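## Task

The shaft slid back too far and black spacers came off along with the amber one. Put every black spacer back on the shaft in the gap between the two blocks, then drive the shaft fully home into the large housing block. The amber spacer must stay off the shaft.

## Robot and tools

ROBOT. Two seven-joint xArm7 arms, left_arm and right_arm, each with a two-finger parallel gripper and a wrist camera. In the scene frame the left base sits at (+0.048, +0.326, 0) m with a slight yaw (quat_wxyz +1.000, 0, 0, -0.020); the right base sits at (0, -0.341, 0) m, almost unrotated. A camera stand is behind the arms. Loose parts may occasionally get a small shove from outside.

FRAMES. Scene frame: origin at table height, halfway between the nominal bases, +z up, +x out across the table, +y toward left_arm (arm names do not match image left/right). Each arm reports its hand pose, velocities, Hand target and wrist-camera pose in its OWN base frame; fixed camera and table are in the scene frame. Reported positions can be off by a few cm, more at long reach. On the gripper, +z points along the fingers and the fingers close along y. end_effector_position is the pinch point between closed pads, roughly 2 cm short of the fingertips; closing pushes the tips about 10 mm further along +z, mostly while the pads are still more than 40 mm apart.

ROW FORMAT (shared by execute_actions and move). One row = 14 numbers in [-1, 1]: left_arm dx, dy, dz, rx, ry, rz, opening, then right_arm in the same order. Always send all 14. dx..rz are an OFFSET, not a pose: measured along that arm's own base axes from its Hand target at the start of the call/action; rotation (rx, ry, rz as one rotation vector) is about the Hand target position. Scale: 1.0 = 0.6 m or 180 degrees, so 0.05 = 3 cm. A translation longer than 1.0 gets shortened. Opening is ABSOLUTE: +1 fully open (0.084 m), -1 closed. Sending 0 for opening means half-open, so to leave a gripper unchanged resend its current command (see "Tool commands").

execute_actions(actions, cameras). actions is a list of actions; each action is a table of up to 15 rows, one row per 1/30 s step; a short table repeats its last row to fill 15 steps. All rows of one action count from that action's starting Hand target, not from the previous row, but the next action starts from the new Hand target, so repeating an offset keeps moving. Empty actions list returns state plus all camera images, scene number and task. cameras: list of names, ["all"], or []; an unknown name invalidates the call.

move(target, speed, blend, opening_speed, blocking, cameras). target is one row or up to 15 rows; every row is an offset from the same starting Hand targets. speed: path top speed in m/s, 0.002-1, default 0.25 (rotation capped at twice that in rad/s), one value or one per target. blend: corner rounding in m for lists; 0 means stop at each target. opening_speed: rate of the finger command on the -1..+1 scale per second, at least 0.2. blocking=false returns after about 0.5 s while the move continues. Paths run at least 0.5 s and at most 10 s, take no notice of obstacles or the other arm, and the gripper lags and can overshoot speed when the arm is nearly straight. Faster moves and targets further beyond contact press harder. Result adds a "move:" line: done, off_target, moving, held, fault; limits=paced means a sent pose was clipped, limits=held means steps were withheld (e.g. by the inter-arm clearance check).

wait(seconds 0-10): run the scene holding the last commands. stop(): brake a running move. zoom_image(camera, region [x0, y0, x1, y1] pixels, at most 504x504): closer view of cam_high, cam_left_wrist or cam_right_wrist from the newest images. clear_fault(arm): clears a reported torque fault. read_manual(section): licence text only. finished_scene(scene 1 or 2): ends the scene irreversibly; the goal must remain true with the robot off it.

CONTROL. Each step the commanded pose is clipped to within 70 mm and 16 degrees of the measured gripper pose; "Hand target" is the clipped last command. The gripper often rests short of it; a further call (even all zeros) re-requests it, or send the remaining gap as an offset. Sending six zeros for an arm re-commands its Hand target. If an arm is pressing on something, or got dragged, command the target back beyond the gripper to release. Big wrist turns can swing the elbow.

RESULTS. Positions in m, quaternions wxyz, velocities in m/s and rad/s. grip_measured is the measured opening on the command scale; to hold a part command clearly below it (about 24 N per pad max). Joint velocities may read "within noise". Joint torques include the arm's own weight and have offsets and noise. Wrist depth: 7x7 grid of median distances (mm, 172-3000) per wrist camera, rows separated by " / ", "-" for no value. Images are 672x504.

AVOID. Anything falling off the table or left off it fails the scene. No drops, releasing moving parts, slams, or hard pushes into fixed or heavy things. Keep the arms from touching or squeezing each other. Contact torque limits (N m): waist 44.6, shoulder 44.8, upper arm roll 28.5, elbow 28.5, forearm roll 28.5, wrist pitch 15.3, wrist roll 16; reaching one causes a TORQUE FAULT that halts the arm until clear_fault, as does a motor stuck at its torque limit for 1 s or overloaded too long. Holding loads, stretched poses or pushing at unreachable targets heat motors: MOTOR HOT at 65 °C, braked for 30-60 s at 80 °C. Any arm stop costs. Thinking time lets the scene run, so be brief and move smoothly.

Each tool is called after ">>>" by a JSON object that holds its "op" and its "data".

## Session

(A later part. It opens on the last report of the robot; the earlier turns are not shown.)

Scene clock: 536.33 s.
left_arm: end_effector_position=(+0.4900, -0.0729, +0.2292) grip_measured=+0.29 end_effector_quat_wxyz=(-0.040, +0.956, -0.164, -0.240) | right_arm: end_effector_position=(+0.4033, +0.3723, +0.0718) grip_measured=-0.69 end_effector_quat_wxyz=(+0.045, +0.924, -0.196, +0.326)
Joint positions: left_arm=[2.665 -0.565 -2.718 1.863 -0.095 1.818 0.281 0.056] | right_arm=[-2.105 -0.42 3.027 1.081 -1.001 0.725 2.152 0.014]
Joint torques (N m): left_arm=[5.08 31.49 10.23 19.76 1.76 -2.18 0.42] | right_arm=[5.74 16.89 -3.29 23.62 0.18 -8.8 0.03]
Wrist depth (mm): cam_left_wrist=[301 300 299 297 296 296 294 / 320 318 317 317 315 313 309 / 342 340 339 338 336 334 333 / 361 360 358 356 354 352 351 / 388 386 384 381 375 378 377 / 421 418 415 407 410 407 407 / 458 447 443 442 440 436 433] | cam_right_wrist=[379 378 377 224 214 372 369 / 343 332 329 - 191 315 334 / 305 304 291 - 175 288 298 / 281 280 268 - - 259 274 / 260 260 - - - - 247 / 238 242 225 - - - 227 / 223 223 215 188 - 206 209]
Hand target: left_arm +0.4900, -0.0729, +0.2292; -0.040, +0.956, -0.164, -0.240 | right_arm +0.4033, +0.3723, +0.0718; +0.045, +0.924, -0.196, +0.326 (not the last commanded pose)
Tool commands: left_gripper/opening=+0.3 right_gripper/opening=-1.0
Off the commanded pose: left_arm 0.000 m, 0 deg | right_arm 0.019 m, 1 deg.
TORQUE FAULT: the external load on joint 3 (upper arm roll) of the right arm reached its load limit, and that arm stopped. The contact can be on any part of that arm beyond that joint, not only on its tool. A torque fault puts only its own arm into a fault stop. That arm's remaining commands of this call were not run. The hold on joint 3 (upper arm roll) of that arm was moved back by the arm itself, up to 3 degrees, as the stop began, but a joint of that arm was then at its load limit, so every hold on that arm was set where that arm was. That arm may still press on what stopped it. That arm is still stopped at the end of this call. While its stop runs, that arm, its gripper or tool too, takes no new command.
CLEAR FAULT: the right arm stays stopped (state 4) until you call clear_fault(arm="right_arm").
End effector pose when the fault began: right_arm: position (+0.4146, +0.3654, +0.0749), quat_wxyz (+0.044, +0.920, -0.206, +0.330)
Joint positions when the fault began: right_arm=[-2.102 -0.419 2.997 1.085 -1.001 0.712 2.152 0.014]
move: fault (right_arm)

>>> {"op": "clear_fault", "data": {"arm": "right_arm"}}

>>> {"op": "move", "data": {"target": [[0,0,0,0,0,0,0.3, 0,0,0,0,0,0,-0.2],[0,0,0,0,0,0,0.3, -0.03,0.005,0.12,0,0,0,-0.2]], "speed": [0.02,0.06], "opening_speed": 1.2, "cameras": ["cam_high","cam_right_wrist"]}}

>>> {"op": "zoom_image", "data": {"camera": "cam_high", "region": [250, 230, 370, 330]}}

Scene clock: 536.50 s.
left_arm: end_effector_position=(+0.4900, -0.0729, +0.2292) grip_measured=+0.29 end_effector_quat_wxyz=(-0.040, +0.956, -0.164, -0.240) | right_arm: end_effector_position=(+0.4033, +0.3724, +0.0718) grip_measured=-0.69 end_effector_quat_wxyz=(+0.045, +0.924, -0.196, +0.326)
Joint positions: left_arm=[2.665 -0.565 -2.718 1.863 -0.095 1.818 0.281 0.056] | right_arm=[-2.105 -0.42 3.027 1.081 -1.001 0.725 2.152 0.014]
Joint torques (N m): left_arm=[4.51 32 10.49 20.2 1.73 -2.13 0.74] | right_arm=[6.05 16.99 -2.55 23.61 -0.1 -8.78 0.11]
Wrist depth (mm): cam_left_wrist=[301 300 300 297 297 296 294 / 320 319 318 316 315 313 308 / 342 340 338 337 336 335 333 / 360 359 357 356 354 353 352 / 388 387 384 383 374 378 377 / 420 419 416 406 411 408 406 / 457 447 443 441 439 436 433] | cam_right_wrist=[379 378 377 - 214 371 369 / 343 332 329 - 191 315 335 / 304 304 292 - 175 288 298 / 280 280 268 - - 259 275 / 261 260 - - - - 246 / 238 242 224 - - - 228 / 223 222 215 188 - 207 209]
Hand target: left_arm +0.4900, -0.0729, +0.2292; -0.040, +0.956, -0.164, -0.240 | right_arm +0.4033, +0.3724, +0.0718; +0.045, +0.924, -0.196, +0.326 (not the last commanded pose)
Tool commands: left_gripper/opening=+0.3 right_gripper/opening=-1.0
Off the commanded pose: left_arm 0.000 m, 0 deg | right_arm 0.019 m, 1 deg.
TORQUE FAULT, CONTINUED: the right arm's stop, for the torque fault of joint 3 (upper arm roll) that an earlier result reported, is over. The call counts as one of the actions that you can send in this scene. The hold on joint 3 (upper arm roll) of that arm was moved back by the arm itself, up to 3 degrees, as the stop began, but a joint of that arm was then at its load limit, so every hold on that arm was set where that arm was. That arm's target is now where it stood when the stop ended, not its last command. That arm's gripper keeps its grip as last carried out, and that arm accepts commands again: back off and push less far.
CLEAR FAULT: your call cleared the right arm's torque fault. If a joint's load stays at its limit, that arm stops again at once.

Scene clock: 539.03 s.
left_arm: end_effector_position=(+0.4900, -0.0729, +0.2292) grip_measured=+0.29 end_effector_quat_wxyz=(-0.040, +0.956, -0.164, -0.240) | right_arm: end_effector_position=(+0.3853, +0.3753, +0.1437) grip_measured=-0.21 end_effector_quat_wxyz=(+0.045, +0.924, -0.196, +0.326)
Joint positions: left_arm=[2.665 -0.565 -2.718 1.863 -0.095 1.818 0.281 0.056] | right_arm=[-2.087 -0.251 3.065 1.062 -0.894 0.855 2.026 0.035]
Joint torques (N m): left_arm=[4.59 31.72 10.01 20.04 1.41 -2.2 0.49] | right_arm=[5.81 20.52 1.07 17.12 2.44 0.94 -1.3]
Wrist depth (mm): cam_left_wrist=[301 300 299 298 297 296 294 / 321 319 317 316 315 314 309 / 342 341 339 338 336 335 333 / 361 359 358 356 354 353 351 / 389 386 384 382 374 379 377 / 420 418 414 406 409 410 407 / 458 445 444 442 440 437 434] | cam_right_wrist=[507 504 503 500 498 498 493 / 458 457 454 300 436 448 434 / 407 406 404 267 371 391 397 / 375 375 371 242 251 359 367 / 347 346 330 239 237 333 341 / 324 323 313 223 221 303 318 / 298 297 290 233 211 287 292]
Hand target: left_arm +0.4900, -0.0729, +0.2292; -0.040, +0.956, -0.164, -0.240 | right_arm +0.3853, +0.3754, +0.1438; +0.045, +0.924, -0.196, +0.326
Off the commanded pose: left_arm 0.000 m, 0 deg | right_arm 0.000 m, 0 deg.
move: done
camera_calibration:
cam_right_wrist: T_world_to_cam=[[-0.389955, -0.920492, -0.0250903, 0.526097], [-0.717074, 0.320648, -0.618862, 0.31171], [0.577702, -0.223337, -0.785099, 0.107009], [0, 0, 0, 1]] pos_world=[0.366854, 0.408218, 0.290118]
Images, in order (width x height): cam_high 672x504, cam_right_wrist 672x504.

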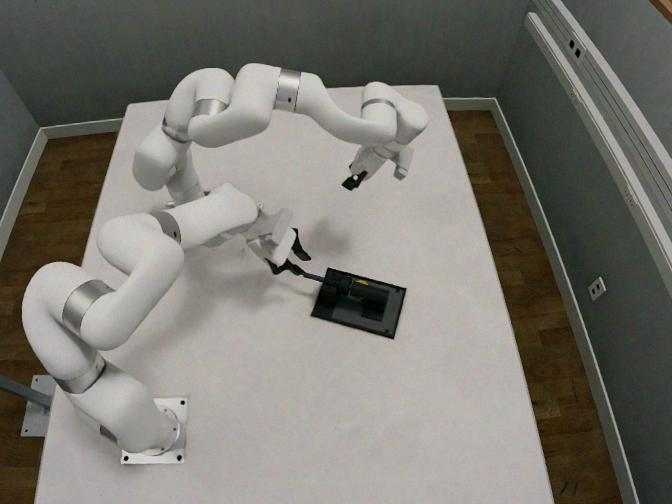

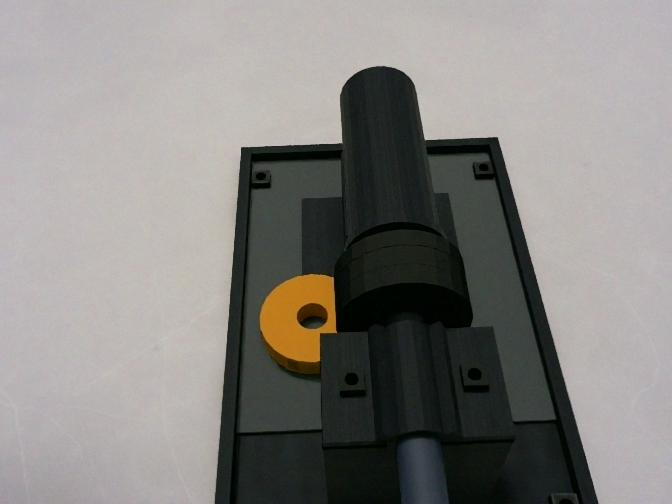

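Scaled by 4.200 from the camera's 672x504 image, which has a finer 960x720 frame.

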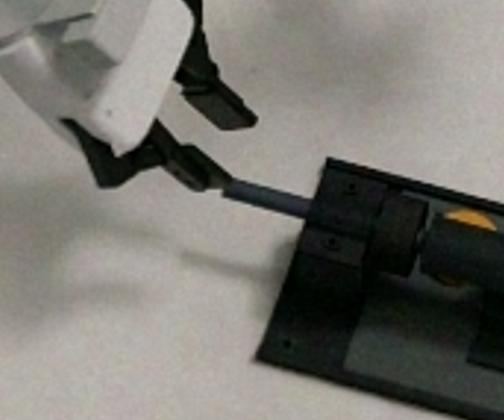

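>>> {"op": "move", "data": {"target": [[0,0,0,0,0,0,0.3, 0.0333,-0.0113,0,0.0022,-0.0036,-0.0067,0],[0,0,0,0,0,0,0.3, 0.0333,-0.0113,-0.1143,0.0022,-0.0036,-0.0067,0],[0,0,0,0,0,0,0.3, 0.0333,-0.0113,-0.1143,0.0022,-0.0036,-0.0067,-1]], "speed": [0.08,0.06,0.02], "opening_speed": 1.2}}

>>> {"op": "move", "data": {"target": [0,0,0,0,0,0,0.3, 0.0109,-0.0043,0,0,0,0,-1], "speed": 0.01, "cameras": ["cam_right_wrist"]}}

Scene clock: 542.63 s.
left_arm: end_effector_position=(+0.4900, -0.0729, +0.2292) grip_measured=+0.29 end_effector_quat_wxyz=(-0.040, +0.956, -0.164, -0.240) | right_arm: end_effector_position=(+0.4053, +0.3687, +0.0752) grip_measured=-0.67 end_effector_quat_wxyz=(+0.043, +0.920, -0.207, +0.330)
Joint positions: left_arm=[2.665 -0.565 -2.718 1.863 -0.095 1.818 0.281 0.056] | right_arm=[-2.104 -0.411 3.022 1.077 -1.005 0.732 2.173 0.014]
Joint torques (N m): left_arm=[4.55 31.82 10.06 20.12 1.24 -2.27 0.55] | right_arm=[5.48 11.66 -3.66 0.83 4.46 5.39 1.27]
Wrist depth (mm): cam_left_wrist=[301 300 298 298 296 296 295 / 320 319 318 316 315 313 309 / 343 341 339 338 335 335 333 / 361 360 357 356 354 352 351 / 389 386 384 380 374 378 377 / 420 417 415 407 411 408 407 / 458 445 444 441 439 436 434] | cam_right_wrist=[398 394 392 224 238 381 379 / 357 346 343 204 200 326 342 / 316 315 293 183 - 287 305 / 291 289 277 175 176 272 281 / 270 269 - - - - 254 / 246 245 - - - - 232 / 230 229 218 179 - 198 213]
Hand target: left_arm +0.4900, -0.0729, +0.2292; -0.040, +0.956, -0.164, -0.240 | right_arm +0.4052, +0.3686, +0.0752; +0.044, +0.920, -0.207, +0.330
Off the commanded pose: left_arm 0.000 m, 0 deg | right_arm 0.000 m, 0 deg.
move: done

Scene clock: 543.57 s.
left_arm: end_effector_position=(+0.4900, -0.0729, +0.2292) grip_measured=+0.29 end_effector_quat_wxyz=(-0.040, +0.956, -0.164, -0.240) | right_arm: end_effector_position=(+0.4117, +0.3660, +0.0752) grip_measured=-0.67 end_effector_quat_wxyz=(+0.044, +0.920, -0.207, +0.330)
Joint positions: left_arm=[2.665 -0.565 -2.718 1.863 -0.095 1.818 0.281 0.056] | right_arm=[-2.113 -0.416 3.016 1.082 -1.007 0.723 2.163 0.014]
Joint torques (N m): left_arm=[4.19 31.86 10.26 20.03 1.35 -2.36 0.5] | right_arm=[-13.67 9.3 -12.09 8.63 -1.22 3.05 -0.99]
Wrist depth (mm): cam_left_wrist=[301 300 299 298 296 296 294 / 320 319 317 317 315 314 308 / 341 341 338 338 337 335 333 / 361 359 357 356 353 352 351 / 387 386 383 381 375 378 376 / 419 418 414 407 411 408 407 / 457 446 446 440 438 438 432] | cam_right_wrist=[397 394 390 224 236 381 378 / 357 344 342 204 200 326 341 / 316 314 293 178 - 286 304 / 291 290 270 181 177 272 280 / 269 269 - - - - 254 / 246 245 - - - - 232 / 230 228 218 - - 213 213]
Hand target: left_arm +0.4900, -0.0729, +0.2292; -0.040, +0.956, -0.164, -0.240 | right_arm +0.4118, +0.3660, +0.0752; +0.044, +0.920, -0.207, +0.330
Off the commanded pose: left_arm 0.000 m, 0 deg | right_arm 0.000 m, 0 deg.
move: done
camera_calibration:
cam_right_wrist: T_world_to_cam=[[-0.408792, -0.911917, -0.0359994, 0.531542], [-0.703103, 0.339843, -0.624623, 0.278904], [0.581838, -0.23003, -0.780097, 0.0361984], [0, 0, 0, 1]] pos_world=[0.392327, 0.398265, 0.221583]
Images, in order (width x height): cam_right_wrist 672x504.

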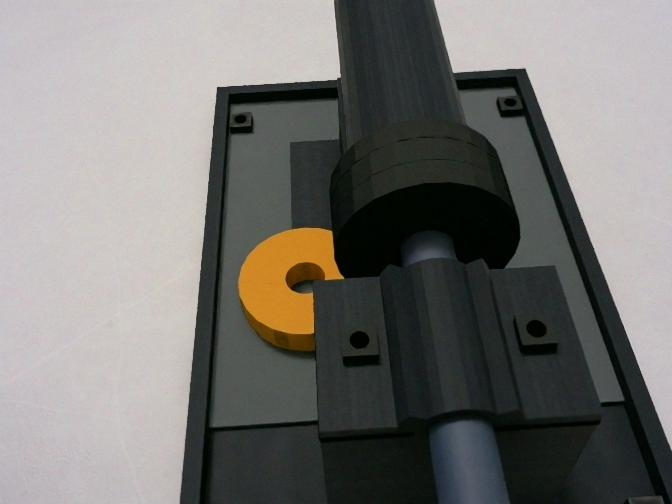

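>>> {"op": "move", "data": {"target": [0,0,0,0,0,0,0.3, 0.0077,-0.0031,0,0,0,0,-1], "speed": 0.008}}

Scene clock: 544.63 s.
left_arm: end_effector_position=(+0.4900, -0.0729, +0.2292) grip_measured=+0.29 end_effector_quat_wxyz=(-0.040, +0.956, -0.164, -0.240) | right_arm: end_effector_position=(+0.4162, +0.3643, +0.0752) grip_measured=-0.67 end_effector_quat_wxyz=(+0.044, +0.920, -0.207, +0.330)
Joint positions: left_arm=[2.665 -0.565 -2.718 1.863 -0.095 1.818 0.281 0.056] | right_arm=[-2.12 -0.419 3.013 1.086 -1.009 0.716 2.156 0.014]
Joint torques (N m): left_arm=[4.41 31.89 10.29 20.23 1.31 -1.95 0.44] | right_arm=[-23.1 7.32 -20.79 12.32 -2.93 3.52 -0.96]
Wrist depth (mm): cam_left_wrist=[301 300 299 298 297 295 294 / 320 319 317 317 315 313 308 / 342 341 338 337 336 335 333 / 360 359 358 356 354 352 351 / 388 386 383 382 374 378 376 / 421 417 414 406 410 409 407 / 457 444 444 440 439 437 434] | cam_right_wrist=[396 392 390 225 233 380 378 / 356 343 340 204 196 332 340 / 316 314 292 - - 287 304 / 290 289 276 178 173 271 280 / 269 268 - - - - 253 / 245 244 - - - - 230 / 230 228 216 - - - 213]
Hand target: left_arm +0.4900, -0.0729, +0.2292; -0.040, +0.956, -0.164, -0.240 | right_arm +0.4164, +0.3641, +0.0752; +0.044, +0.920, -0.207, +0.330
Off the commanded pose: left_arm 0.000 m, 0 deg | right_arm 0.000 m, 0 deg.
move: done

>>> {"op": "move", "data": {"target": [0,0,0,0,0,0,0.3, 0.0031,-0.0012,0,0,0,0,-1], "speed": 0.008}}

Scene clock: 546.53 s.
left_arm: end_effector_position=(+0.4900, -0.0729, +0.2292) grip_measured=+0.29 end_effector_quat_wxyz=(-0.040, +0.956, -0.164, -0.240) | right_arm: end_effector_position=(+0.4180, +0.3637, +0.0751) grip_measured=-0.67 end_effector_quat_wxyz=(+0.044, +0.920, -0.207, +0.330)
Joint positions: left_arm=[2.665 -0.565 -2.718 1.863 -0.095 1.818 0.281 0.056] | right_arm=[-2.124 -0.421 3.013 1.088 -1.01 0.714 2.153 0.014]
Joint torques (N m): left_arm=[3.96 31.85 10.36 20.31 1.35 -2.29 0.27] | right_arm=[-29.85 9.53 -24.38 16.75 -3.77 4.99 -0.91]
Wrist depth (mm): cam_left_wrist=[302 300 298 298 296 295 295 / 321 319 318 317 315 314 308 / 341 340 338 338 335 334 333 / 360 360 358 357 355 353 351 / 389 385 383 383 374 377 376 / 420 417 414 406 411 409 408 / 457 447 444 440 439 436 434] | cam_right_wrist=[394 390 386 224 231 378 376 / 355 343 328 203 195 331 339 / 314 313 292 - - 286 303 / 289 288 276 182 178 270 279 / 268 267 - - - - 253 / 244 248 - - - - 231 / 229 228 216 - - - 212]
Hand target: left_arm +0.4900, -0.0729, +0.2292; -0.040, +0.956, -0.164, -0.240 | right_arm +0.4183, +0.3634, +0.0752; +0.044, +0.920, -0.207, +0.330
Off the commanded pose: left_arm 0.000 m, 0 deg | right_arm 0.000 m, 0 deg.
move: done

>>> {"op": "move", "data": {"target": [[0,0,0,0,0,0,0.3, -0.0012,0.0005,0,0,0,0,-1],[0,0,0,0,0,0,0.3, -0.0012,0.0005,0,0,0,0,-0.2],[0,0,0,0,0,0,0.3, -0.05,0.0,0.12,0,0,0,-0.2]], "speed": [0.02,0.02,0.08], "opening_speed": 1.2, "cameras": ["cam_high","cam_right_wrist"]}}

>>> {"op": "zoom_image", "data": {"camera": "cam_high", "region": [250, 230, 370, 330]}}

Scene clock: 550.00 s.
left_arm: end_effector_position=(+0.4900, -0.0729, +0.2292) grip_measured=+0.29 end_effector_quat_wxyz=(-0.040, +0.956, -0.164, -0.240) | right_arm: end_effector_position=(+0.3883, +0.3634, +0.1472) grip_measured=-0.21 end_effector_quat_wxyz=(+0.044, +0.920, -0.207, +0.330)
Joint positions: left_arm=[2.665 -0.565 -2.718 1.863 -0.095 1.818 0.281 0.056] | right_arm=[-2.093 -0.225 3.056 1.033 -0.908 0.852 2.046 0.035]
Joint torques (N m): left_arm=[4.26 31.66 10.03 20.3 1.21 -2.18 0.3] | right_arm=[5.91 20.31 1.18 10.97 2.43 1.06 -1.42]
Wrist depth (mm): cam_left_wrist=[301 300 299 298 296 296 294 / 320 319 318 316 315 314 309 / 342 340 339 337 336 335 333 / 360 359 357 356 354 353 352 / 388 386 384 382 374 379 377 / 419 418 415 406 411 408 407 / 459 446 444 442 440 437 434] | cam_right_wrist=[523 520 515 513 506 506 501 / 470 468 467 308 459 456 440 / 418 415 401 280 397 405 402 / 385 382 379 245 357 373 371 / 355 353 330 241 331 339 346 / 332 329 313 228 232 315 321 / 303 303 291 218 217 291 296]
Hand target: left_arm +0.4900, -0.0729, +0.2292; -0.040, +0.956, -0.164, -0.240 | right_arm +0.3883, +0.3634, +0.1472; +0.044, +0.920, -0.207, +0.330
Off the commanded pose: left_arm 0.000 m, 0 deg | right_arm 0.000 m, 0 deg.
move: done
camera_calibration:
cam_right_wrist: T_world_to_cam=[[-0.408792, -0.911917, -0.0359994, 0.522157], [-0.703103, 0.339843, -0.624623, 0.308238], [0.581838, -0.23003, -0.780097, 0.10544], [0, 0, 0, 1]] pos_world=[0.368827, 0.395665, 0.293583]
Images, in order (width x height): cam_high 672x504, cam_right_wrist 672x504.

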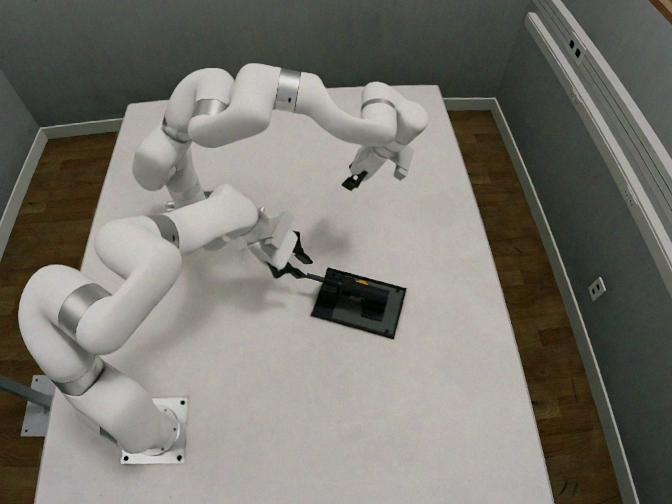

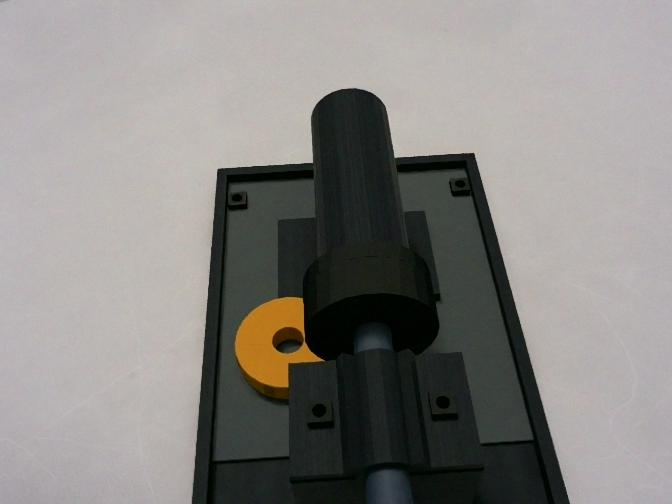

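Scaled by 4.200 from the camera's 672x504 image, which has a finer 960x720 frame.

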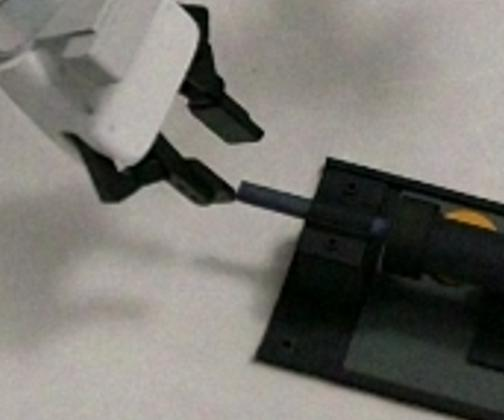

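>>> {"op": "move", "data": {"target": [[0,0,0,0,0,0,0.3, -0.0087,0.0235,0,0,0,0,-1],[0,0,0,0,0,0,0.3, -0.0087,0.0235,-0.112,0,0,0,-1]], "speed": [0.08,0.06], "opening_speed": 1.2}}

>>> {"op": "move", "data": {"target": [0,0,0,0,0,0,0.3, 0.0046,-0.0019,0,0,0,0,-1], "speed": 0.008}}

>>> {"op": "move", "data": {"target": [0,0,0,0,0,0,0.3, 0.0031,-0.0012,0,0,0,0,-1], "speed": 0.008, "cameras": ["cam_high","cam_right_wrist"]}}

>>> {"op": "zoom_image", "data": {"camera": "cam_high", "region": [250, 230, 370, 330]}}

Scene clock: 552.63 s.
left_arm: end_effector_position=(+0.4900, -0.0729, +0.2292) grip_measured=+0.29 end_effector_quat_wxyz=(-0.040, +0.956, -0.164, -0.240) | right_arm: end_effector_position=(+0.3868, +0.3856, +0.1176) grip_measured=-1.00 end_effector_quat_wxyz=(+0.020, +0.916, -0.215, +0.338)
Joint positions: left_arm=[2.665 -0.565 -2.718 1.863 -0.095 1.818 0.281 0.056] | right_arm=[-2.074 -0.312 3.052 1.059 -0.975 0.788 2.175 0]
Joint torques (N m): left_arm=[4.24 31.41 10.19 19.99 1.3 -2.24 0.21] | right_arm=[-3.13 21.04 -2.62 11.42 0.27 -2.63 -0.1]
Wrist depth (mm): cam_left_wrist=[301 300 299 298 297 295 294 / 320 318 318 316 315 314 309 / 342 340 338 337 335 334 333 / 361 359 357 356 354 353 351 / 387 386 384 381 374 378 376 / 420 417 414 406 410 411 406 / 458 447 444 440 438 437 434] | cam_right_wrist=[500 489 481 470 455 450 440 / 444 435 427 387 271 405 398 / 394 386 371 253 225 343 356 / 360 354 342 238 224 321 329 / 333 329 316 221 207 216 304 / 307 303 293 206 199 206 278 / 282 279 273 261 183 253 252]
Hand target: left_arm +0.4900, -0.0729, +0.2292; -0.040, +0.956, -0.164, -0.240 | right_arm +0.3868, +0.3856, +0.1176; +0.020, +0.916, -0.215, +0.338 (not the last commanded pose)
Tool commands: left_gripper/opening=+0.3 right_gripper/opening=-1.0
Off the commanded pose: left_arm 0.000 m, 0 deg | right_arm 0.039 m, 3 deg.
TORQUE FAULT: the external load on joint 2 (shoulder) of the right arm reached its load limit, and that arm stopped. The contact can be on any part of that arm beyond that joint, not only on its tool. A torque fault puts only its own arm into a fault stop. That arm's remaining commands of this call were not run. The hold on joint 2 (shoulder) of that arm was moved back by the arm itself, up to 3 degrees, as the stop began. That arm is still stopped at the end of this call. While its stop runs, that arm, its gripper or tool too, takes no new command.
CLEAR FAULT: the right arm stays stopped (state 4) until you call clear_fault(arm="right_arm").
End effector pose when the fault began: right_arm: position (+0.3830, +0.3782, +0.0911), quat_wxyz (+0.042, +0.920, -0.208, +0.331)
Joint positions when the fault began: right_arm=[-2.075 -0.363 3.052 1.059 -0.975 0.787 2.175 0]
move: fault (right_arm); path passed 1 of 2 targets

not run: an earlier result of this reply reported a stop or a fault. Calls in your next reply go to the robot.

not run: an earlier result of this reply reported a stop or a fault. Calls in your next reply go to the robot.

Scaled by 4.200 from the camera's 672x504 image, which has a finer 960x720 frame.
This view is cut from an older image: the scene may have changed since it was taken.

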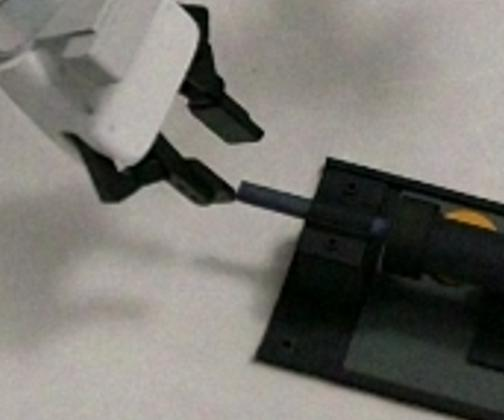

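>>> {"op": "clear_fault", "data": {"arm": "right_arm"}}

>>> {"op": "move", "data": {"target": [0,0,0,0,0,0,0.3, -0.035,0.012,0.03,0.0075,0.0,0.0,-1], "speed": 0.08, "cameras": ["cam_high","cam_right_wrist"]}}

>>> {"op": "zoom_image", "data": {"camera": "cam_high", "region": [250, 230, 370, 330]}}

Scene clock: 552.77 s.
left_arm: end_effector_position=(+0.4900, -0.0729, +0.2292) grip_measured=+0.29 end_effector_quat_wxyz=(-0.040, +0.956, -0.164, -0.240) | right_arm: end_effector_position=(+0.3868, +0.3856, +0.1176) grip_measured=-1.00 end_effector_quat_wxyz=(+0.020, +0.916, -0.215, +0.338)
Joint positions: left_arm=[2.665 -0.565 -2.718 1.863 -0.095 1.818 0.281 0.056] | right_arm=[-2.074 -0.312 3.052 1.059 -0.975 0.788 2.175 0]
Joint torques (N m): left_arm=[4.33 31.7 9.91 20.41 1.47 -2.15 0.32] | right_arm=[-2.71 21.15 -2.6 11.49 0.26 -2.62 -0.06]
Wrist depth (mm): cam_left_wrist=[301 300 299 298 297 296 295 / 320 319 318 317 315 313 308 / 341 340 339 337 336 335 333 / 360 359 359 357 354 352 350 / 388 385 383 381 374 379 377 / 420 417 416 405 411 408 407 / 458 447 442 443 440 438 433] | cam_right_wrist=[500 488 480 470 455 451 442 / 443 437 427 386 271 405 396 / 394 387 370 254 225 342 356 / 361 355 342 239 223 323 330 / 333 328 317 221 208 217 304 / 308 304 294 207 199 206 278 / 282 279 272 261 183 253 252]
Hand target: left_arm +0.4900, -0.0729, +0.2292; -0.040, +0.956, -0.164, -0.240 | right_arm +0.3868, +0.3856, +0.1176; +0.020, +0.916, -0.215, +0.338 (not the last commanded pose)
Tool commands: left_gripper/opening=+0.3 right_gripper/opening=-1.0
Off the commanded pose: left_arm 0.000 m, 0 deg | right_arm 0.039 m, 3 deg.
TORQUE FAULT, CONTINUED: the right arm's stop, for the torque fault of joint 2 (shoulder) that an earlier result reported, is over. The call counts as one of the actions that you can send in this scene. The hold on joint 2 (shoulder) of that arm was moved back by the arm itself, up to 3 degrees, as the stop began. That arm's target is now where it stood when the stop ended, not its last command. That arm's gripper keeps its grip as last carried out, and that arm accepts commands again: back off and push less far.
CLEAR FAULT: your call cleared the right arm's torque fault. If a joint's load stays at its limit, that arm stops again at once.

Scene clock: 553.60 s.
left_arm: end_effector_position=(+0.4900, -0.0729, +0.2292) grip_measured=+0.29 end_effector_quat_wxyz=(-0.040, +0.956, -0.164, -0.240) | right_arm: end_effector_position=(+0.3659, +0.3928, +0.1356) grip_measured=-1.00 end_effector_quat_wxyz=(+0.009, +0.916, -0.219, +0.335)
Joint positions: left_arm=[2.665 -0.565 -2.718 1.863 -0.095 1.818 0.281 0.056] | right_arm=[-2.05 -0.253 3.074 1.035 -0.946 0.821 2.182 0]
Joint torques (N m): left_arm=[4.03 31.13 10.18 20.29 1.1 -2.26 0.27] | right_arm=[5.83 20.58 1.14 10.81 2.72 1.07 1.5]
Wrist depth (mm): cam_left_wrist=[302 301 299 298 296 295 294 / 320 318 318 317 315 314 309 / 343 340 340 338 336 335 333 / 361 359 358 356 355 353 350 / 388 386 384 381 374 378 376 / 420 418 414 404 411 409 407 / 458 446 444 442 438 436 434] | cam_right_wrist=[537 521 511 506 478 470 458 / 475 465 452 413 301 413 415 / 425 414 403 377 249 372 375 / 389 380 372 265 246 335 349 / 359 351 340 243 228 310 320 / 332 325 316 298 219 286 294 / 304 300 290 282 197 277 274]
Hand target: left_arm +0.4900, -0.0729, +0.2292; -0.040, +0.956, -0.164, -0.240 | right_arm +0.3658, +0.3928, +0.1356; +0.009, +0.916, -0.219, +0.335
Off the commanded pose: left_arm 0.000 m, 0 deg | right_arm 0.000 m, 0 deg.
move: done
camera_calibration:
cam_right_wrist: T_world_to_cam=[[-0.406997, -0.90674, -0.110346, 0.546803], [-0.686188, 0.383243, -0.618281, 0.251094], [0.602909, -0.17592, -0.778173, 0.0869372], [0, 0, 0, 1]] pos_world=[0.342429, 0.414872, 0.283236]
Images, in order (width x height): cam_high 672x504, cam_right_wrist 672x504.

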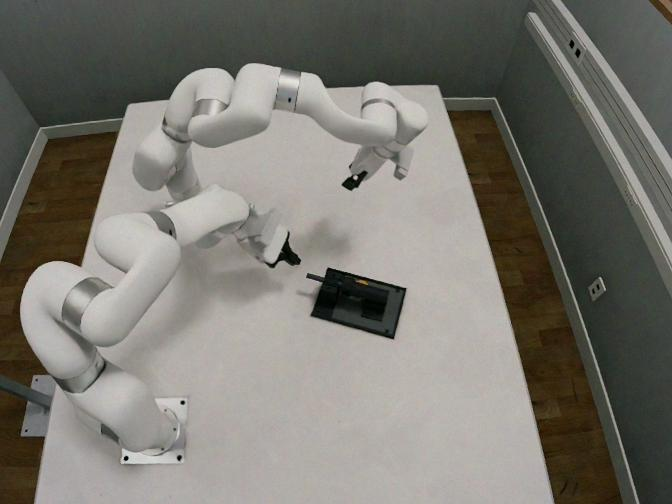

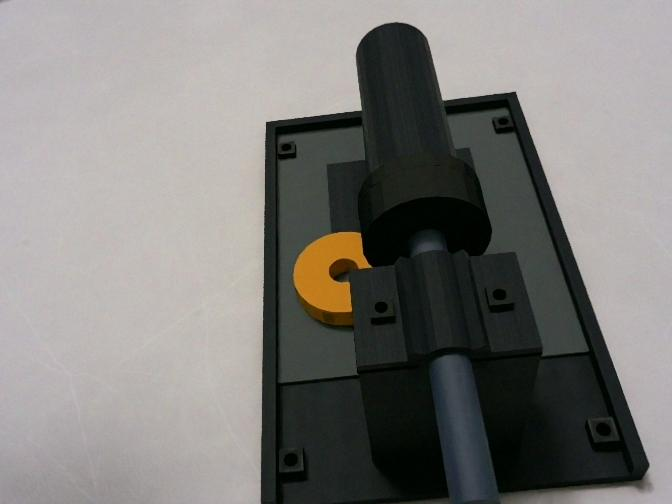

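Scaled by 4.200 from the camera's 672x504 image, which has a finer 960x720 frame.

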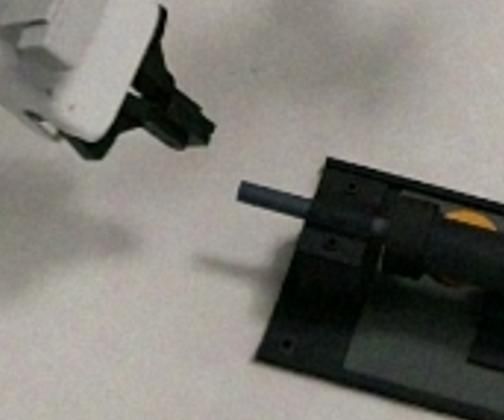

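>>> {"op": "move", "data": {"target": [[0,0,0,0,0,0,0.3, 0.0072,-0.0168,0,-0.0223,0.0087,0.0001,-1],[0,0,0,0,0,0,0.3, 0.0072,-0.0168,-0.0923,-0.0223,0.0087,0.0001,-1]], "speed": [0.08,0.04], "cameras": ["cam_high"]}}

>>> {"op": "zoom_image", "data": {"camera": "cam_high", "region": [250, 230, 370, 330]}}

Scene clock: 556.33 s.
left_arm: end_effector_position=(+0.4900, -0.0729, +0.2292) grip_measured=+0.29 end_effector_quat_wxyz=(-0.040, +0.956, -0.164, -0.240) | right_arm: end_effector_position=(+0.3702, +0.3827, +0.0802) grip_measured=-1.00 end_effector_quat_wxyz=(+0.044, +0.920, -0.207, +0.330)
Joint positions: left_arm=[2.665 -0.565 -2.718 1.863 -0.095 1.818 0.281 0.056] | right_arm=[-2.056 -0.379 3.061 1.053 -0.98 0.792 2.211 0]
Joint torques (N m): left_arm=[4.25 31.94 10.04 20.42 0.98 -2.21 0.33] | right_arm=[6.09 11.54 -3.19 15.91 -2.25 -2.54 1.51]
Wrist depth (mm): cam_left_wrist=[301 300 299 297 296 295 295 / 319 319 319 316 316 313 308 / 341 340 339 337 336 335 333 / 360 359 358 357 354 353 352 / 387 386 384 382 373 378 377 / 420 418 414 405 410 409 407 / 458 446 444 442 439 435 435] | cam_right_wrist=[405 401 400 231 365 389 387 / 365 351 350 211 207 342 350 / 323 322 317 199 194 294 311 / 297 295 276 183 179 271 287 / 275 274 258 192 195 255 266 / 256 250 242 236 - 238 238 / 234 234 229 231 230 229 229]
Hand target: left_arm +0.4900, -0.0729, +0.2292; -0.040, +0.956, -0.164, -0.240 | right_arm +0.3702, +0.3827, +0.0802; +0.044, +0.920, -0.207, +0.330
Off the commanded pose: left_arm 0.000 m, 0 deg | right_arm 0.000 m, 0 deg.
move: done
Images, in order (width x height): cam_high 672x504.

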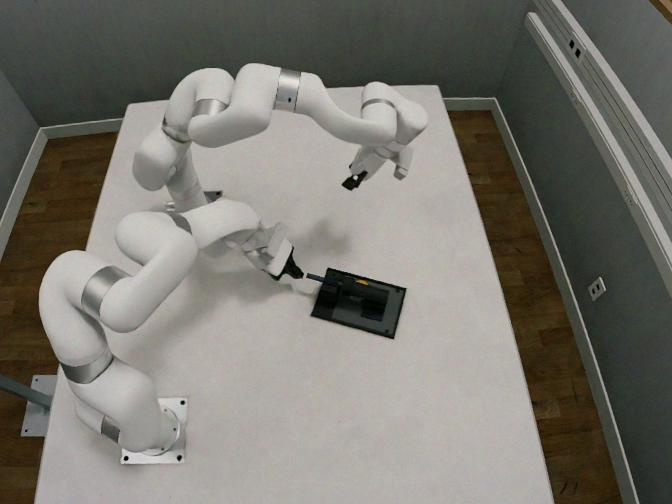

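Scaled by 4.200 from the camera's 672x504 image, which has a finer 960x720 frame.

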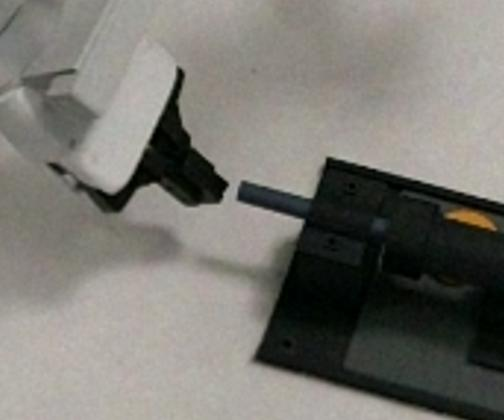

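>>> {"op": "move", "data": {"target": [0,0,0,0,0,0,0.3, 0.0093,-0.0037,0,0,0,0,-1], "speed": 0.02}}

>>> {"op": "move", "data": {"target": [0,0,0,0,0,0,0.3, 0.0031,-0.0012,0,0,0,0,-1], "speed": 0.006}}

>>> {"op": "move", "data": {"target": [0,0,0,0,0,0,0.3, 0.0023,-0.0009,0,0,0,0,-1], "speed": 0.006, "cameras": ["cam_high"]}}

>>> {"op": "zoom_image", "data": {"camera": "cam_high", "region": [250, 230, 370, 330]}}

Scene clock: 557.30 s.
left_arm: end_effector_position=(+0.4900, -0.0729, +0.2292) grip_measured=+0.29 end_effector_quat_wxyz=(-0.040, +0.956, -0.164, -0.240) | right_arm: end_effector_position=(+0.3757, +0.3805, +0.0802) grip_measured=-1.00 end_effector_quat_wxyz=(+0.044, +0.920, -0.207, +0.330)
Joint positions: left_arm=[2.665 -0.565 -2.718 1.863 -0.095 1.818 0.281 0.056] | right_arm=[-2.064 -0.382 3.055 1.056 -0.983 0.784 2.204 0]
Joint torques (N m): left_arm=[4.07 32.05 10.19 20.58 1.2 -2.3 0.29] | right_arm=[-6.24 11.91 -2.82 15.79 -2.08 -2.71 -1.43]
Wrist depth (mm): cam_left_wrist=[301 300 298 298 296 295 294 / 320 318 318 316 315 314 308 / 342 340 339 337 336 334 333 / 360 359 358 357 354 353 351 / 387 386 384 381 374 378 377 / 420 418 415 405 410 408 407 / 458 446 444 440 440 436 433] | cam_right_wrist=[406 402 398 231 364 389 388 / 363 351 351 204 205 340 350 / 323 321 300 199 194 293 312 / 297 295 276 183 179 271 288 / 275 274 258 181 185 255 266 / 255 250 241 218 - 238 239 / 235 233 228 226 226 228 227]
Hand target: left_arm +0.4900, -0.0729, +0.2292; -0.040, +0.956, -0.164, -0.240 | right_arm +0.3757, +0.3805, +0.0802; +0.044, +0.920, -0.207, +0.330
Off the commanded pose: left_arm 0.000 m, 0 deg | right_arm 0.000 m, 0 deg.
move: done

Scene clock: 558.00 s.
left_arm: end_effector_position=(+0.4900, -0.0729, +0.2292) grip_measured=+0.29 end_effector_quat_wxyz=(-0.040, +0.956, -0.164, -0.240) | right_arm: end_effector_position=(+0.3776, +0.3798, +0.0802) grip_measured=-1.00 end_effector_quat_wxyz=(+0.044, +0.920, -0.207, +0.330)
Joint positions: left_arm=[2.665 -0.565 -2.718 1.863 -0.095 1.818 0.281 0.056] | right_arm=[-2.067 -0.383 3.053 1.057 -0.984 0.781 2.201 0]
Joint torques (N m): left_arm=[4.06 31.8 10.13 20.78 1.2 -2.09 0.18] | right_arm=[-5.87 11.77 -2.76 15.85 -2.17 -2.55 -1.5]
Wrist depth (mm): cam_left_wrist=[301 300 300 298 296 296 294 / 319 319 317 317 316 314 309 / 342 340 339 337 335 334 333 / 360 358 359 356 354 353 351 / 387 386 384 382 375 378 375 / 420 418 414 406 411 409 406 / 457 447 445 441 441 437 433] | cam_right_wrist=[406 402 398 231 363 389 387 / 364 351 350 202 202 341 350 / 323 321 300 208 194 294 311 / 296 296 276 183 179 271 287 / 274 274 259 177 181 254 266 / 256 250 241 214 - 237 239 / 235 234 226 227 - 225 227]
Hand target: left_arm +0.4900, -0.0729, +0.2292; -0.040, +0.956, -0.164, -0.240 | right_arm +0.3776, +0.3798, +0.0802; +0.044, +0.920, -0.207, +0.330
Off the commanded pose: left_arm 0.000 m, 0 deg | right_arm 0.000 m, 0 deg.
move: done

Scene clock: 558.70 s.
left_arm: end_effector_position=(+0.4900, -0.0729, +0.2292) grip_measured=+0.29 end_effector_quat_wxyz=(-0.040, +0.956, -0.164, -0.240) | right_arm: end_effector_position=(+0.3789, +0.3793, +0.0802) grip_measured=-1.00 end_effector_quat_wxyz=(+0.044, +0.920, -0.207, +0.330)
Joint positions: left_arm=[2.665 -0.565 -2.718 1.863 -0.095 1.818 0.281 0.056] | right_arm=[-2.069 -0.384 3.052 1.058 -0.985 0.779 2.199 0]
Joint torques (N m): left_arm=[4.07 31.55 10.03 20.42 1.19 -2.26 0.2] | right_arm=[-6.86 11.5 -4.17 16.11 -2.38 -2.36 -1.28]
Wrist depth (mm): cam_left_wrist=[301 300 299 298 296 295 295 / 321 319 318 317 315 313 309 / 342 341 338 337 336 334 333 / 361 360 359 356 354 352 351 / 387 385 384 382 373 379 376 / 420 419 417 407 409 408 406 / 459 447 445 441 438 437 434] | cam_right_wrist=[405 401 400 231 361 389 387 / 363 351 349 200 201 341 350 / 323 321 308 205 194 294 312 / 297 296 276 183 178 271 287 / 275 274 258 174 178 254 266 / 256 249 242 211 - 233 239 / 234 234 225 225 - 224 224]
Hand target: left_arm +0.4900, -0.0729, +0.2292; -0.040, +0.956, -0.164, -0.240 | right_arm +0.3790, +0.3792, +0.0802; +0.044, +0.920, -0.207, +0.330
Off the commanded pose: left_arm 0.000 m, 0 deg | right_arm 0.000 m, 0 deg.
move: done
Images, in order (width x height): cam_high 672x504.

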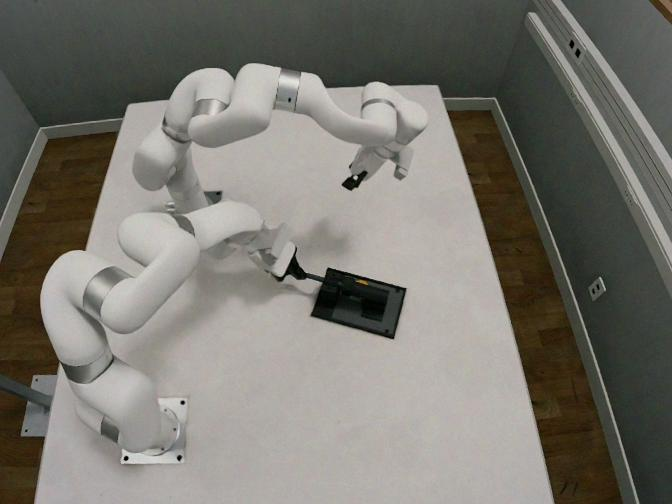

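Scaled by 4.200 from the camera's 672x504 image, which has a finer 960x720 frame.

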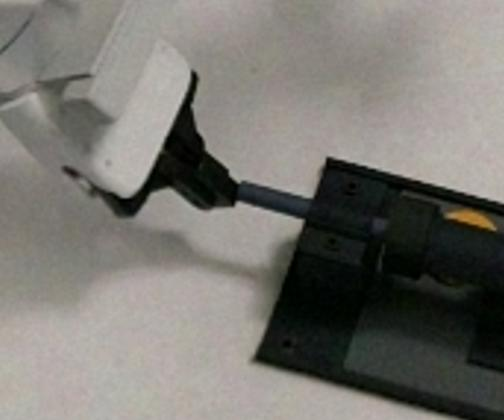

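>>> {"op": "move", "data": {"target": [0,0,0,0,0,0,0.3, 0.0031,-0.0012,0,0,0,0,-1], "speed": 0.008}}

Scene clock: 559.77 s.
left_arm: end_effector_position=(+0.4900, -0.0729, +0.2292) grip_measured=+0.29 end_effector_quat_wxyz=(-0.040, +0.956, -0.164, -0.240) | right_arm: end_effector_position=(+0.3807, +0.3787, +0.0802) grip_measured=-1.00 end_effector_quat_wxyz=(+0.044, +0.920, -0.207, +0.330)
Joint positions: left_arm=[2.665 -0.565 -2.718 1.863 -0.095 1.818 0.281 0.056] | right_arm=[-2.071 -0.385 3.05 1.059 -0.986 0.776 2.197 0]
Joint torques (N m): left_arm=[3.78 31.72 9.98 20.32 0.99 -2.19 0.09] | right_arm=[-19.73 10.92 -18.1 19.84 -4.64 0.44 -1.53]
Wrist depth (mm): cam_left_wrist=[301 300 299 298 297 296 294 / 320 320 318 316 315 315 309 / 341 340 339 338 335 334 333 / 360 359 357 356 354 353 351 / 387 385 384 381 374 378 375 / 420 417 416 407 410 408 406 / 457 446 445 440 440 436 433] | cam_right_wrist=[404 401 398 230 247 389 386 / 361 350 348 202 200 340 348 / 321 320 307 205 194 293 311 / 296 295 275 182 177 270 287 / 274 273 255 174 177 253 260 / 255 249 241 201 - 232 238 / 234 233 224 225 - 224 223]
Hand target: left_arm +0.4900, -0.0729, +0.2292; -0.040, +0.956, -0.164, -0.240 | right_arm +0.3808, +0.3785, +0.0802; +0.044, +0.920, -0.207, +0.330
Off the commanded pose: left_arm 0.000 m, 0 deg | right_arm 0.000 m, 0 deg.
move: done

>>> {"op": "move", "data": {"target": [0,0,0,0,0,0,0.3, 0.0031,-0.0012,0,0,0,0,-1], "speed": 0.008, "cameras": ["cam_high","cam_right_wrist"]}}

>>> {"op": "zoom_image", "data": {"camera": "cam_high", "region": [250, 230, 370, 330]}}

Scene clock: 560.70 s.
left_arm: end_effector_position=(+0.4900, -0.0729, +0.2292) grip_measured=+0.29 end_effector_quat_wxyz=(-0.040, +0.956, -0.164, -0.240) | right_arm: end_effector_position=(+0.3822, +0.3783, +0.0801) grip_measured=-1.00 end_effector_quat_wxyz=(+0.044, +0.920, -0.207, +0.330)
Joint positions: left_arm=[2.665 -0.565 -2.718 1.863 -0.095 1.818 0.281 0.056] | right_arm=[-2.075 -0.386 3.05 1.06 -0.987 0.774 2.194 0]
Joint torques (N m): left_arm=[4.25 32.08 10.05 20.58 0.84 -2.22 0.27] | right_arm=[-29.91 10.89 -26.97 23.04 -6.47 3.38 -1.41]
Wrist depth (mm): cam_left_wrist=[301 300 299 298 297 296 294 / 320 319 317 317 315 314 308 / 342 340 339 338 336 334 333 / 361 359 358 356 354 353 351 / 387 385 384 381 373 378 377 / 420 417 414 405 411 409 408 / 457 448 445 441 441 437 433] | cam_right_wrist=[402 399 397 230 241 387 384 / 361 350 346 198 199 338 347 / 322 319 305 205 192 291 309 / 295 294 274 179 177 270 286 / 274 272 255 173 176 253 259 / 254 253 240 209 - 231 237 / 233 233 224 224 - 224 223]
Hand target: left_arm +0.4900, -0.0729, +0.2292; -0.040, +0.956, -0.164, -0.240 | right_arm +0.3827, +0.3778, +0.0802; +0.044, +0.920, -0.207, +0.330
Off the commanded pose: left_arm 0.000 m, 0 deg | right_arm 0.001 m, 0 deg.
move: done
camera_calibration:
cam_right_wrist: T_world_to_cam=[[-0.407682, -0.912426, -0.0356981, 0.530612], [-0.703897, 0.338932, -0.624223, 0.257619], [0.581656, -0.229357, -0.780431, 0.0598794], [0, 0, 0, 1]] pos_world=[0.362829, 0.410563, 0.226485]
Images, in order (width x height): cam_high 672x504, cam_right_wrist 672x504.

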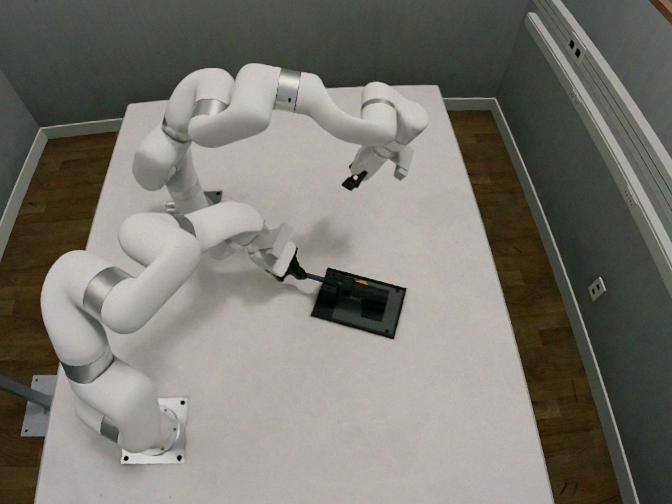

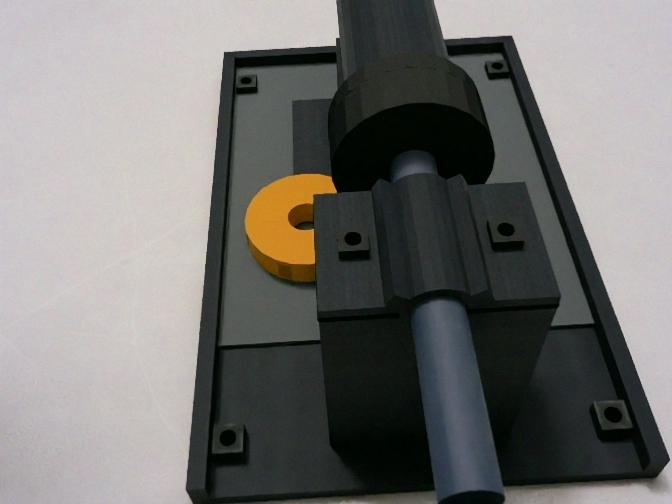

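Scaled by 4.200 from the camera's 672x504 image, which has a finer 960x720 frame.

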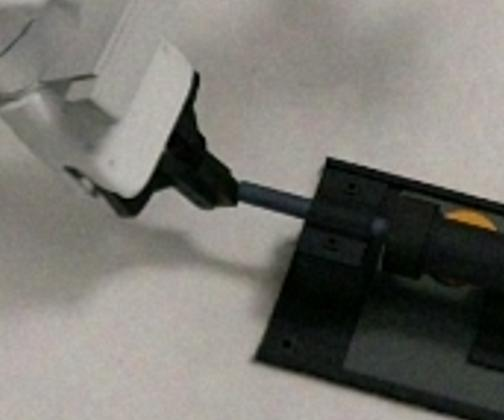

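>>> {"op": "move", "data": {"target": [[0,0,0,0,0,0,0.3, -0.016,0.006,0,0,0,0,-1],[0,0,0,0,0,0,0.3, -0.016,0.006,0.08,0,0,0,0],[0,0,0,0,0,0,0.3, 0.0475,-0.0195,0.08,0,0,0,0],[0,0,0,0,0,0,0.3, 0.0475,-0.0195,-0.0083,0,0,0,0],[0,0,0,0,0,0,0.3, 0.0475,-0.0195,-0.0083,0,0,0,-1]], "speed": [0.04,0.1,0.1,0.06,0.02], "opening_speed": 1.5}}

>>> {"op": "move", "data": {"target": [0,0,0,0,0,0,0.3, 0.0039,-0.0016,0,0,0,0,-1], "speed": 0.008, "cameras": ["cam_right_wrist"]}}

Scene clock: 566.50 s.
left_arm: end_effector_position=(+0.4900, -0.0729, +0.2292) grip_measured=+0.29 end_effector_quat_wxyz=(-0.040, +0.956, -0.164, -0.240) | right_arm: end_effector_position=(+0.4112, +0.3663, +0.0753) grip_measured=-0.68 end_effector_quat_wxyz=(+0.044, +0.920, -0.207, +0.330)
Joint positions: left_arm=[2.665 -0.565 -2.718 1.863 -0.095 1.818 0.281 0.056] | right_arm=[-2.115 -0.415 3.019 1.082 -1.008 0.724 2.163 0.014]
Joint torques (N m): left_arm=[3.91 31.79 9.84 20.59 0.82 -2.16 0.28] | right_arm=[4.87 12.18 -4.37 -1.63 4.8 6.78 1.21]
Wrist depth (mm): cam_left_wrist=[301 300 299 298 297 296 294 / 320 319 317 317 315 314 309 / 341 341 339 337 336 334 333 / 361 359 358 356 354 353 351 / 387 386 385 382 373 378 376 / 419 417 415 407 411 408 407 / 458 446 445 440 439 438 435] | cam_right_wrist=[397 394 392 225 237 380 379 / 358 346 342 205 200 326 342 / 316 316 294 184 173 288 305 / 292 290 270 183 178 272 281 / 270 269 - - - - 255 / 246 245 - - - - 232 / 230 229 219 - - 214 214]
Hand target: left_arm +0.4900, -0.0729, +0.2292; -0.040, +0.956, -0.164, -0.240 | right_arm +0.4112, +0.3661, +0.0752; +0.044, +0.920, -0.207, +0.330
Off the commanded pose: left_arm 0.000 m, 0 deg | right_arm 0.000 m, 0 deg.
move: done

Scene clock: 567.20 s.
left_arm: end_effector_position=(+0.4900, -0.0729, +0.2292) grip_measured=+0.29 end_effector_quat_wxyz=(-0.040, +0.956, -0.164, -0.240) | right_arm: end_effector_position=(+0.4133, +0.3654, +0.0752) grip_measured=-0.68 end_effector_quat_wxyz=(+0.044, +0.920, -0.207, +0.330)
Joint positions: left_arm=[2.665 -0.565 -2.718 1.863 -0.095 1.818 0.281 0.056] | right_arm=[-2.118 -0.417 3.017 1.084 -1.009 0.721 2.16 0.014]
Joint torques (N m): left_arm=[3.53 31.79 9.81 20.59 0.66 -2.17 -0.1] | right_arm=[-25.71 6.19 -23.37 11.79 -3.19 4.06 -1.08]
Wrist depth (mm): cam_left_wrist=[300 300 299 298 297 295 295 / 320 319 317 316 315 314 309 / 342 340 338 338 335 335 333 / 360 359 358 357 354 353 351 / 388 387 384 381 375 378 376 / 420 418 415 405 411 409 406 / 459 446 445 441 439 437 434] | cam_right_wrist=[397 393 389 224 233 380 377 / 356 344 340 205 199 325 340 / 316 313 292 179 - 287 304 / 290 288 269 182 178 271 280 / 269 268 - - - - 254 / 245 244 - - - - 231 / 230 228 218 - - 213 213]
Hand target: left_arm +0.4900, -0.0729, +0.2292; -0.040, +0.956, -0.164, -0.240 | right_arm +0.4135, +0.3651, +0.0752; +0.044, +0.920, -0.207, +0.330
Off the commanded pose: left_arm 0.000 m, 0 deg | right_arm 0.000 m, 0 deg.
move: done
camera_calibration:
cam_right_wrist: T_world_to_cam=[[-0.40822, -0.912189, -0.0355973, 0.531442], [-0.703601, 0.33924, -0.624389, 0.28062], [0.581637, -0.229842, -0.780302, 0.0351798], [0, 0, 0, 1]] pos_world=[0.393928, 0.397664, 0.221585]
Images, in order (width x height): cam_right_wrist 672x504.

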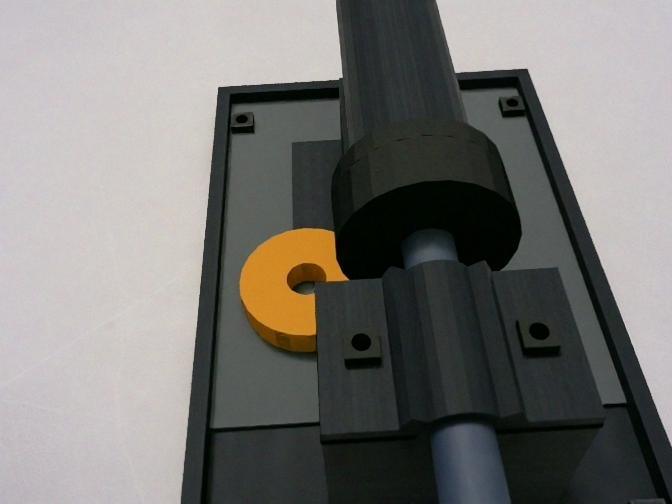

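>>> {"op": "move", "data": {"target": [[0,0,0,0,0,0,0.3, 0.0004,0.0011,0.0,0,0,0,-1],[0,0,0,0,0,0,0.3, -0.0004,-0.0011,0.0,0,0,0,-1],[0,0,0,0,0,0,0.3, 0,0,0.0011,0,0,0,-1],[0,0,0,0,0,0,0.3, 0,0,-0.0011,0,0,0,-1],[0,0,0,0,0,0,0.3, 0.001,-0.0004,0,0,0,0,-1]], "speed": 0.01, "blend": 0.0003}}

Scene clock: 568.17 s.
left_arm: end_effector_position=(+0.4900, -0.0729, +0.2292) grip_measured=+0.29 end_effector_quat_wxyz=(-0.040, +0.956, -0.164, -0.240) | right_arm: end_effector_position=(+0.4138, +0.3652, +0.0752) grip_measured=-0.68 end_effector_quat_wxyz=(+0.044, +0.920, -0.207, +0.330) end_effector_velocity=(+0.001, -0.001, -0.002) end_effector_angular_velocity=(-0.002, +0.002, +0.000)
Joint positions: left_arm=[2.665 -0.565 -2.718 1.863 -0.095 1.818 0.281 0.056] | right_arm=[-2.12 -0.417 3.018 1.084 -1.009 0.721 2.16 0.014]
Joint velocities: left_arm=[within noise] | right_arm=[-0.005 -0.004 0.001 0.002 -0.001 -0.002 -0.003 0]
Joint torques (N m): left_arm=[3.72 31.7 9.92 20.72 0.45 -2.15 0.19] | right_arm=[-28.85 6.62 -24.42 13.43 -3.64 5.18 -1.02]
Wrist depth (mm): cam_left_wrist=[301 300 300 298 297 295 295 / 320 319 317 316 315 313 309 / 342 340 339 338 336 334 333 / 361 359 358 355 354 352 351 / 388 386 384 381 375 378 376 / 419 418 415 406 411 409 406 / 458 447 444 441 438 435 434] | cam_right_wrist=[395 391 390 224 232 379 377 / 356 344 341 205 199 326 341 / 315 314 292 180 - 286 303 / 290 288 270 182 178 271 279 / 270 268 - - - - 254 / 245 244 - - - - 232 / 230 228 218 - - 213 213]
Hand target: left_arm +0.4900, -0.0729, +0.2292; -0.040, +0.956, -0.164, -0.240 | right_arm +0.4141, +0.3649, +0.0752; +0.044, +0.920, -0.207, +0.330
Off the commanded pose: left_arm 0.000 m, 0 deg | right_arm 0.000 m, 0 deg.
move: done


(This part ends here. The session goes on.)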